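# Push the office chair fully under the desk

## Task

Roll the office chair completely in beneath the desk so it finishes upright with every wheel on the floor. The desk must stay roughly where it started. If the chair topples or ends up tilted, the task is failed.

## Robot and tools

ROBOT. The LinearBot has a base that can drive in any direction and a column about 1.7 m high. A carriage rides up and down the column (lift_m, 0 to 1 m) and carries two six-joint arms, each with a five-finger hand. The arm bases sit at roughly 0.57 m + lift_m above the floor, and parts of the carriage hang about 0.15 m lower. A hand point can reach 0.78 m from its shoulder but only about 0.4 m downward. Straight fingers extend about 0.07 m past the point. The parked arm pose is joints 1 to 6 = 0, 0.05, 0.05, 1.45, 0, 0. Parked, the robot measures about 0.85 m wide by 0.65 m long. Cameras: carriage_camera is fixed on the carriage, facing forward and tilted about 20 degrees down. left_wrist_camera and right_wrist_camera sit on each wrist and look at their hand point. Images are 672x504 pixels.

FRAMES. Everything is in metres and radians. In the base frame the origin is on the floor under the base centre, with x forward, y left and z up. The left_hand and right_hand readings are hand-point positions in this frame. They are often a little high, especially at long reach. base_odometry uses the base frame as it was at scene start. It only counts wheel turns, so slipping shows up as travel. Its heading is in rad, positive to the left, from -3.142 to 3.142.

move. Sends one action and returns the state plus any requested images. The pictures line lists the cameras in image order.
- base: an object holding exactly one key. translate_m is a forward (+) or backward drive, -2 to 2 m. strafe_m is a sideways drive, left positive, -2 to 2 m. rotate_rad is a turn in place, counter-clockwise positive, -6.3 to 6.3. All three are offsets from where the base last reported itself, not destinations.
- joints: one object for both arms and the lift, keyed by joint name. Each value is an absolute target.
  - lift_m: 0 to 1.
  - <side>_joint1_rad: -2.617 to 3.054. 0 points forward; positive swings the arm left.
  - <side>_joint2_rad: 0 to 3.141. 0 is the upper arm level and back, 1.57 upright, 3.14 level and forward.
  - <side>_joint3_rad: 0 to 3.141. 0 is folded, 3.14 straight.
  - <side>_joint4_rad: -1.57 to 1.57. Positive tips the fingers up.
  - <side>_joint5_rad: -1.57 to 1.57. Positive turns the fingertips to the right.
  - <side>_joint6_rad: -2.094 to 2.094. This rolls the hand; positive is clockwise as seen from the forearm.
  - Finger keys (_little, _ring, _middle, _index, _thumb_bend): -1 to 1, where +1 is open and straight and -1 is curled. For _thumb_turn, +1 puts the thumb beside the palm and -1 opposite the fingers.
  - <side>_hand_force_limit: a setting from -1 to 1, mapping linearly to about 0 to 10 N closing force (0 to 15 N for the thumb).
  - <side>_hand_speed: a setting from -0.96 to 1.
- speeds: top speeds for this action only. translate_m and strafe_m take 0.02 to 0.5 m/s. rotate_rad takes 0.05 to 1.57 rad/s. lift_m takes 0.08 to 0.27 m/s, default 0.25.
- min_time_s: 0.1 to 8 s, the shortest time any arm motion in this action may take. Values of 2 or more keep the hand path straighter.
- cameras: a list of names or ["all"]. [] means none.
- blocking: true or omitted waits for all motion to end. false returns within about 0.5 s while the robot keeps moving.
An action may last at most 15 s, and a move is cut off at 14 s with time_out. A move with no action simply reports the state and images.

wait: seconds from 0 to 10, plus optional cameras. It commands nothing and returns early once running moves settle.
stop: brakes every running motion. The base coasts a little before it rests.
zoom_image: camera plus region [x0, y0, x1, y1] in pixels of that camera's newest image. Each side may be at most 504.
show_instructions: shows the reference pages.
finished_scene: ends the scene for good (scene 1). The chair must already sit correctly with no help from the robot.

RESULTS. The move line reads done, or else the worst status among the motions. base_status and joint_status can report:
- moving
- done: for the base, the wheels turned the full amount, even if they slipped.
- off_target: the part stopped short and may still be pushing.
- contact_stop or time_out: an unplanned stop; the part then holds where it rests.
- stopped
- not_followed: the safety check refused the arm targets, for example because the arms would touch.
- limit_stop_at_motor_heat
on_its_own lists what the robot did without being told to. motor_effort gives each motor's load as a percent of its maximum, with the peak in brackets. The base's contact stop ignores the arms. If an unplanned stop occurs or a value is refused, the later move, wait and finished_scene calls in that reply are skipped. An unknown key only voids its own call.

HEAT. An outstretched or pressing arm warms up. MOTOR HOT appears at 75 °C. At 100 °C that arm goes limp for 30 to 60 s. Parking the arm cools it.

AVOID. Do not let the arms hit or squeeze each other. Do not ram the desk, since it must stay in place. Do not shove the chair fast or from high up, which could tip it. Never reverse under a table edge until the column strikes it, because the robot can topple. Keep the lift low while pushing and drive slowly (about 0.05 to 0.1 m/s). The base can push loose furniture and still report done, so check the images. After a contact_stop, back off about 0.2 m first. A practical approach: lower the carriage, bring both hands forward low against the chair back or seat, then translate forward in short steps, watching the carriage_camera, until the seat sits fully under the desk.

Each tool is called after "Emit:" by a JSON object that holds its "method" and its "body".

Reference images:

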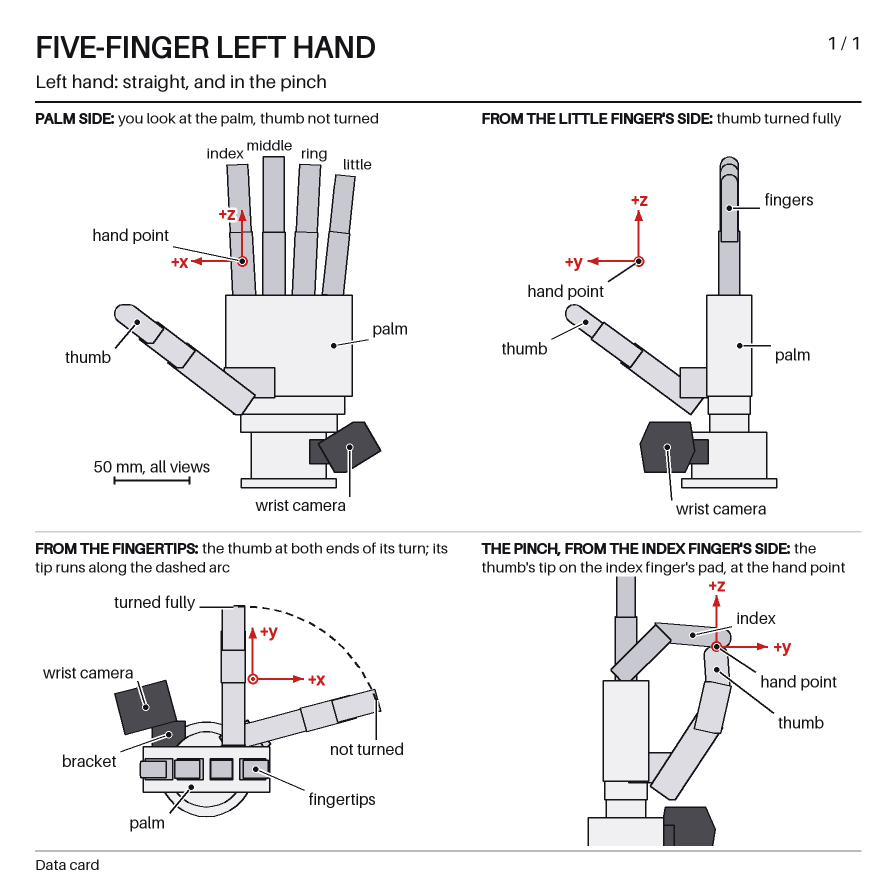

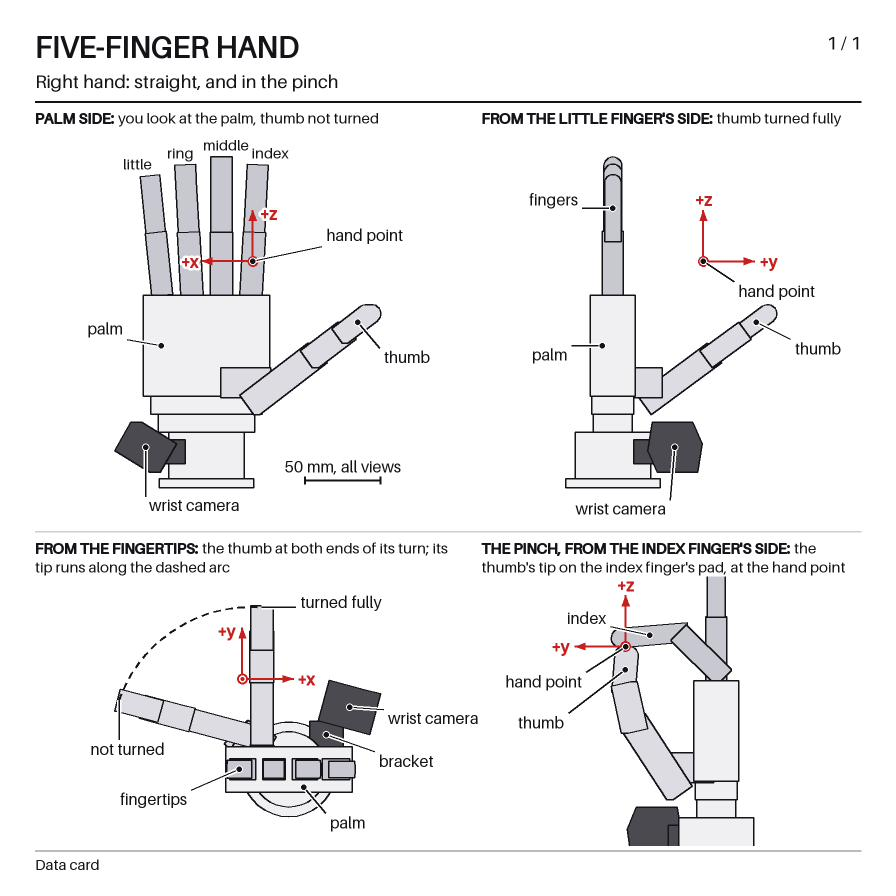

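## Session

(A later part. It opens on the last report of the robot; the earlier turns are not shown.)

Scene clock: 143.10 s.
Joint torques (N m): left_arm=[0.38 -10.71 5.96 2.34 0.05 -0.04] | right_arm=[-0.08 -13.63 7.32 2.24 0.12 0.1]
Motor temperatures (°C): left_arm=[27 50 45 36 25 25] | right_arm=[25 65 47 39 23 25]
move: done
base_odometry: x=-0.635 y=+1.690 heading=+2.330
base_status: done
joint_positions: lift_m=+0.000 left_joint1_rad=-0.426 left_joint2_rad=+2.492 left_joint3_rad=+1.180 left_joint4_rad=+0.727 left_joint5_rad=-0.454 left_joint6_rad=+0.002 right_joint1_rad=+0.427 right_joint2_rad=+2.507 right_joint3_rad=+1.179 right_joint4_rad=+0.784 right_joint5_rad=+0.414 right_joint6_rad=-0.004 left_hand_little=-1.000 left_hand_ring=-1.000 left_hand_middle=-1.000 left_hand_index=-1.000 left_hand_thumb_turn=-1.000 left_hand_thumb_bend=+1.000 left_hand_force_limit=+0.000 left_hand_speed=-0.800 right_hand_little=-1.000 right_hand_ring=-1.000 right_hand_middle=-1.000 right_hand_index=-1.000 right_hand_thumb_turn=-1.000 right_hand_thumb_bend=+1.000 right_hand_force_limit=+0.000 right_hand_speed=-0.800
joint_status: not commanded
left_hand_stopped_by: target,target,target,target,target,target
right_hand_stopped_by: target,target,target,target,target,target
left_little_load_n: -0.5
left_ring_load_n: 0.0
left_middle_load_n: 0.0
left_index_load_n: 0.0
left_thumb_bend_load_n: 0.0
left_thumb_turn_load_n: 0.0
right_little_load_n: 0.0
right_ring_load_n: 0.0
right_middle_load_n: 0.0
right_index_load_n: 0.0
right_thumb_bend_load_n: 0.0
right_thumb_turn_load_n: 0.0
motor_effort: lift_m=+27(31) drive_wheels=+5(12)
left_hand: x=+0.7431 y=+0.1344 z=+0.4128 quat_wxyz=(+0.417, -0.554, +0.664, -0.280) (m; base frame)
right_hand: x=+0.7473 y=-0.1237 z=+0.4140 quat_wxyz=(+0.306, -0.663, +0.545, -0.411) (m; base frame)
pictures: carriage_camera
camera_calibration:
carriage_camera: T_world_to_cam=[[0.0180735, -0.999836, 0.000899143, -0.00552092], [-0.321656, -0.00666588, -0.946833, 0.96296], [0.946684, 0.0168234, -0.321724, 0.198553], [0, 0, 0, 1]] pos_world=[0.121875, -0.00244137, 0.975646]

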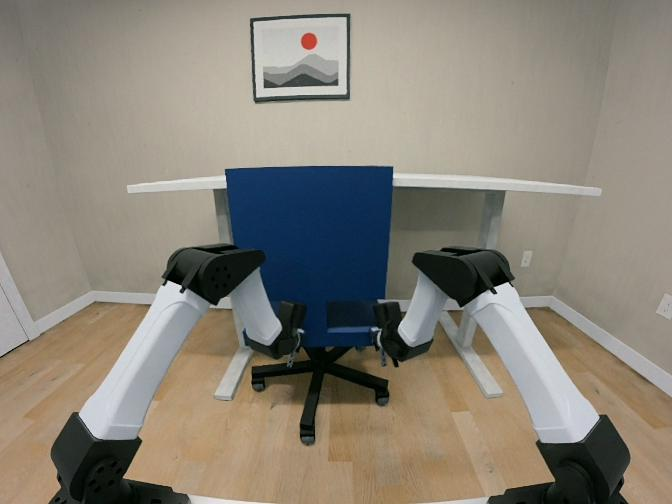

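Emit:
{"method": "move", "body": {"base": {"translate_m": 0.02}, "speeds": {"translate_m": 0.03}, "cameras": ["carriage_camera"]}}

Emit:
{"method": "zoom_image", "body": {"camera": "carriage_camera", "region": [350, 130, 450, 230]}}

Scene clock: 144.43 s.
Joint torques (N m): left_arm=[1.85 -10.45 6.82 2.66 0.23 0] | right_arm=[-2.4 -13.52 9.1 3.18 -0.02 0.12]
Motor temperatures (°C): left_arm=[27 50 45 37 25 25] | right_arm=[25 66 47 40 23 25]
move: done
base_odometry: x=-0.649 y=+1.704 heading=+2.331
base_status: done
joint_positions: lift_m=+0.000 left_joint1_rad=-0.446 left_joint2_rad=+2.492 left_joint3_rad=+1.165 left_joint4_rad=+0.694 left_joint5_rad=-0.471 left_joint6_rad=+0.002 right_joint1_rad=+0.452 right_joint2_rad=+2.507 right_joint3_rad=+1.160 right_joint4_rad=+0.695 right_joint5_rad=+0.430 right_joint6_rad=-0.004 left_hand_little=-1.000 left_hand_ring=-1.000 left_hand_middle=-1.000 left_hand_index=-1.000 left_hand_thumb_turn=-1.000 left_hand_thumb_bend=+1.000 left_hand_force_limit=+0.000 left_hand_speed=-0.800 right_hand_little=-1.000 right_hand_ring=-1.000 right_hand_middle=-1.000 right_hand_index=-1.000 right_hand_thumb_turn=-1.000 right_hand_thumb_bend=+1.000 right_hand_force_limit=+0.000 right_hand_speed=-0.800
joint_status: not commanded
left_hand_stopped_by: target,target,target,target,target,target
right_hand_stopped_by: target,target,target,target,target,target
left_little_load_n: -0.5
left_ring_load_n: 0.0
left_middle_load_n: 0.0
left_index_load_n: 0.0
left_thumb_bend_load_n: 0.0
left_thumb_turn_load_n: 0.5
right_little_load_n: 0.0
right_ring_load_n: 0.5
right_middle_load_n: 0.0
right_index_load_n: 0.0
right_thumb_bend_load_n: 0.0
right_thumb_turn_load_n: 0.0
motor_effort: lift_m=+28(30) drive_wheels=+8(12)
left_hand: x=+0.7286 y=+0.1329 z=+0.4030 quat_wxyz=(+0.411, -0.551, +0.678, -0.261) (m; base frame)
right_hand: x=+0.7202 y=-0.1253 z=+0.3923 quat_wxyz=(+0.265, -0.693, +0.544, -0.393) (m; base frame)
pictures: carriage_camera
camera_calibration:
carriage_camera: T_world_to_cam=[[0.0180735, -0.999836, 0.000899143, -0.00552092], [-0.321656, -0.00666588, -0.946833, 0.96296], [0.946684, 0.0168234, -0.321724, 0.198553], [0, 0, 0, 1]] pos_world=[0.121875, -0.00244137, 0.975646]

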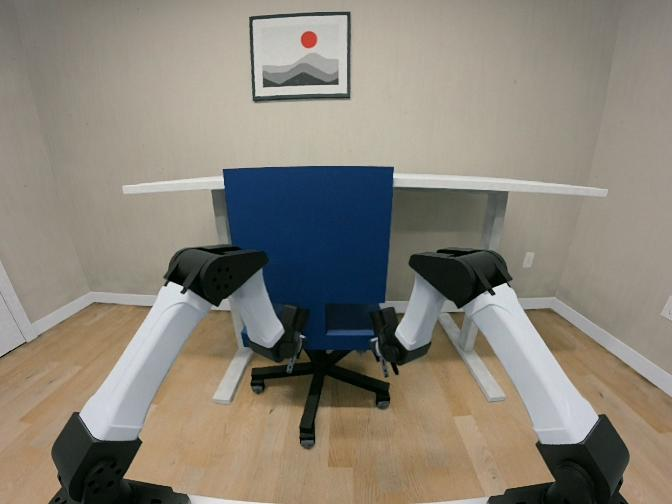

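Scaled by 5.040.

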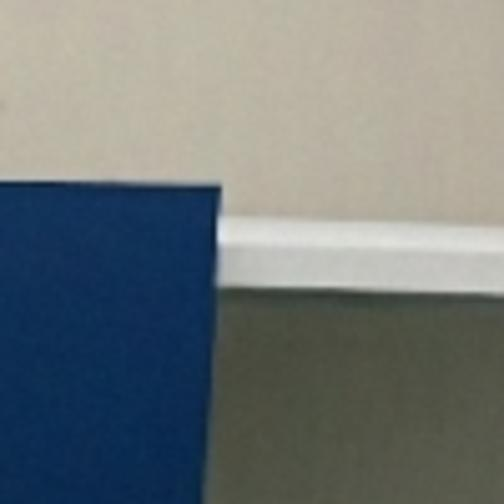

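Emit:
{"method": "move", "body": {"base": {"translate_m": -0.4}, "speeds": {"translate_m": 0.1}, "cameras": ["carriage_camera"]}}

Emit:
{"method": "zoom_image", "body": {"camera": "carriage_camera", "region": [200, 130, 470, 400]}}

Scene clock: 149.43 s.
Joint torques (N m): left_arm=[0.42 -10.84 5.37 2.07 -0.13 -0.01] | right_arm=[0.01 -13.38 7.06 2.28 0.08 0.1]
Motor temperatures (°C): left_arm=[27 51 45 37 25 25] | right_arm=[25 66 47 39 23 25]
move: done
base_odometry: x=-0.374 y=+1.414 heading=+2.332
base_status: done
joint_positions: lift_m=+0.000 left_joint1_rad=-0.421 left_joint2_rad=+2.492 left_joint3_rad=+1.187 left_joint4_rad=+0.759 left_joint5_rad=-0.431 left_joint6_rad=+0.002 right_joint1_rad=+0.421 right_joint2_rad=+2.508 right_joint3_rad=+1.182 right_joint4_rad=+0.786 right_joint5_rad=+0.420 right_joint6_rad=-0.004 left_hand_little=-1.000 left_hand_ring=-1.000 left_hand_middle=-1.000 left_hand_index=-1.000 left_hand_thumb_turn=-1.000 left_hand_thumb_bend=+1.000 left_hand_force_limit=+0.000 left_hand_speed=-0.800 right_hand_little=-1.000 right_hand_ring=-1.000 right_hand_middle=-1.000 right_hand_index=-1.000 right_hand_thumb_turn=-1.000 right_hand_thumb_bend=+1.000 right_hand_force_limit=+0.000 right_hand_speed=-0.800
joint_status: not commanded
left_hand_stopped_by: target,target,target,target,target,target
right_hand_stopped_by: target,target,target,target,target,target
left_little_load_n: 0.0
left_ring_load_n: 0.0
left_middle_load_n: 0.0
left_index_load_n: 0.0
left_thumb_bend_load_n: 0.0
left_thumb_turn_load_n: 0.0
right_little_load_n: 0.0
right_ring_load_n: 0.0
right_middle_load_n: 0.0
right_index_load_n: 0.0
right_thumb_bend_load_n: 0.0
right_thumb_turn_load_n: 0.0
motor_effort: lift_m=+28(30) drive_wheels=-2(10)
left_hand: x=+0.7516 y=+0.1290 z=+0.4205 quat_wxyz=(+0.417, -0.550, +0.658, -0.300) (m; base frame)
right_hand: x=+0.7499 y=-0.1272 z=+0.4152 quat_wxyz=(+0.305, -0.659, +0.548, -0.415) (m; base frame)
pictures: carriage_camera
camera_calibration:
carriage_camera: T_world_to_cam=[[0.0180735, -0.999836, 0.000899143, -0.00552092], [-0.321656, -0.00666588, -0.946833, 0.96296], [0.946684, 0.0168234, -0.321724, 0.198553], [0, 0, 0, 1]] pos_world=[0.121875, -0.00244137, 0.975646]

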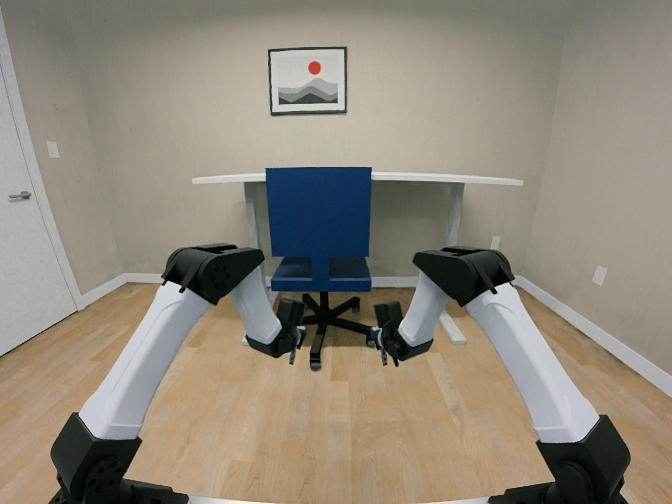

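Scaled by 1.867.

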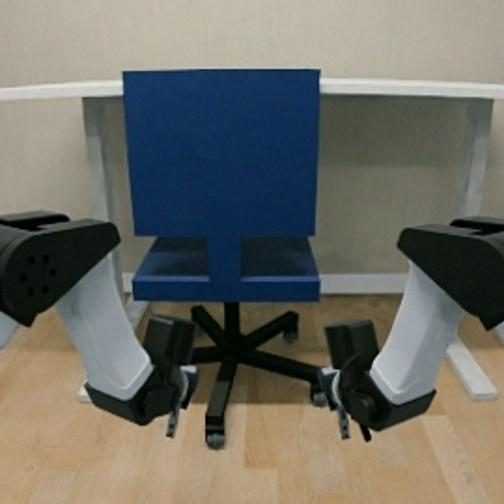

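Emit:
{"method": "finished_scene", "body": {}}

The scene is finished: the task was done.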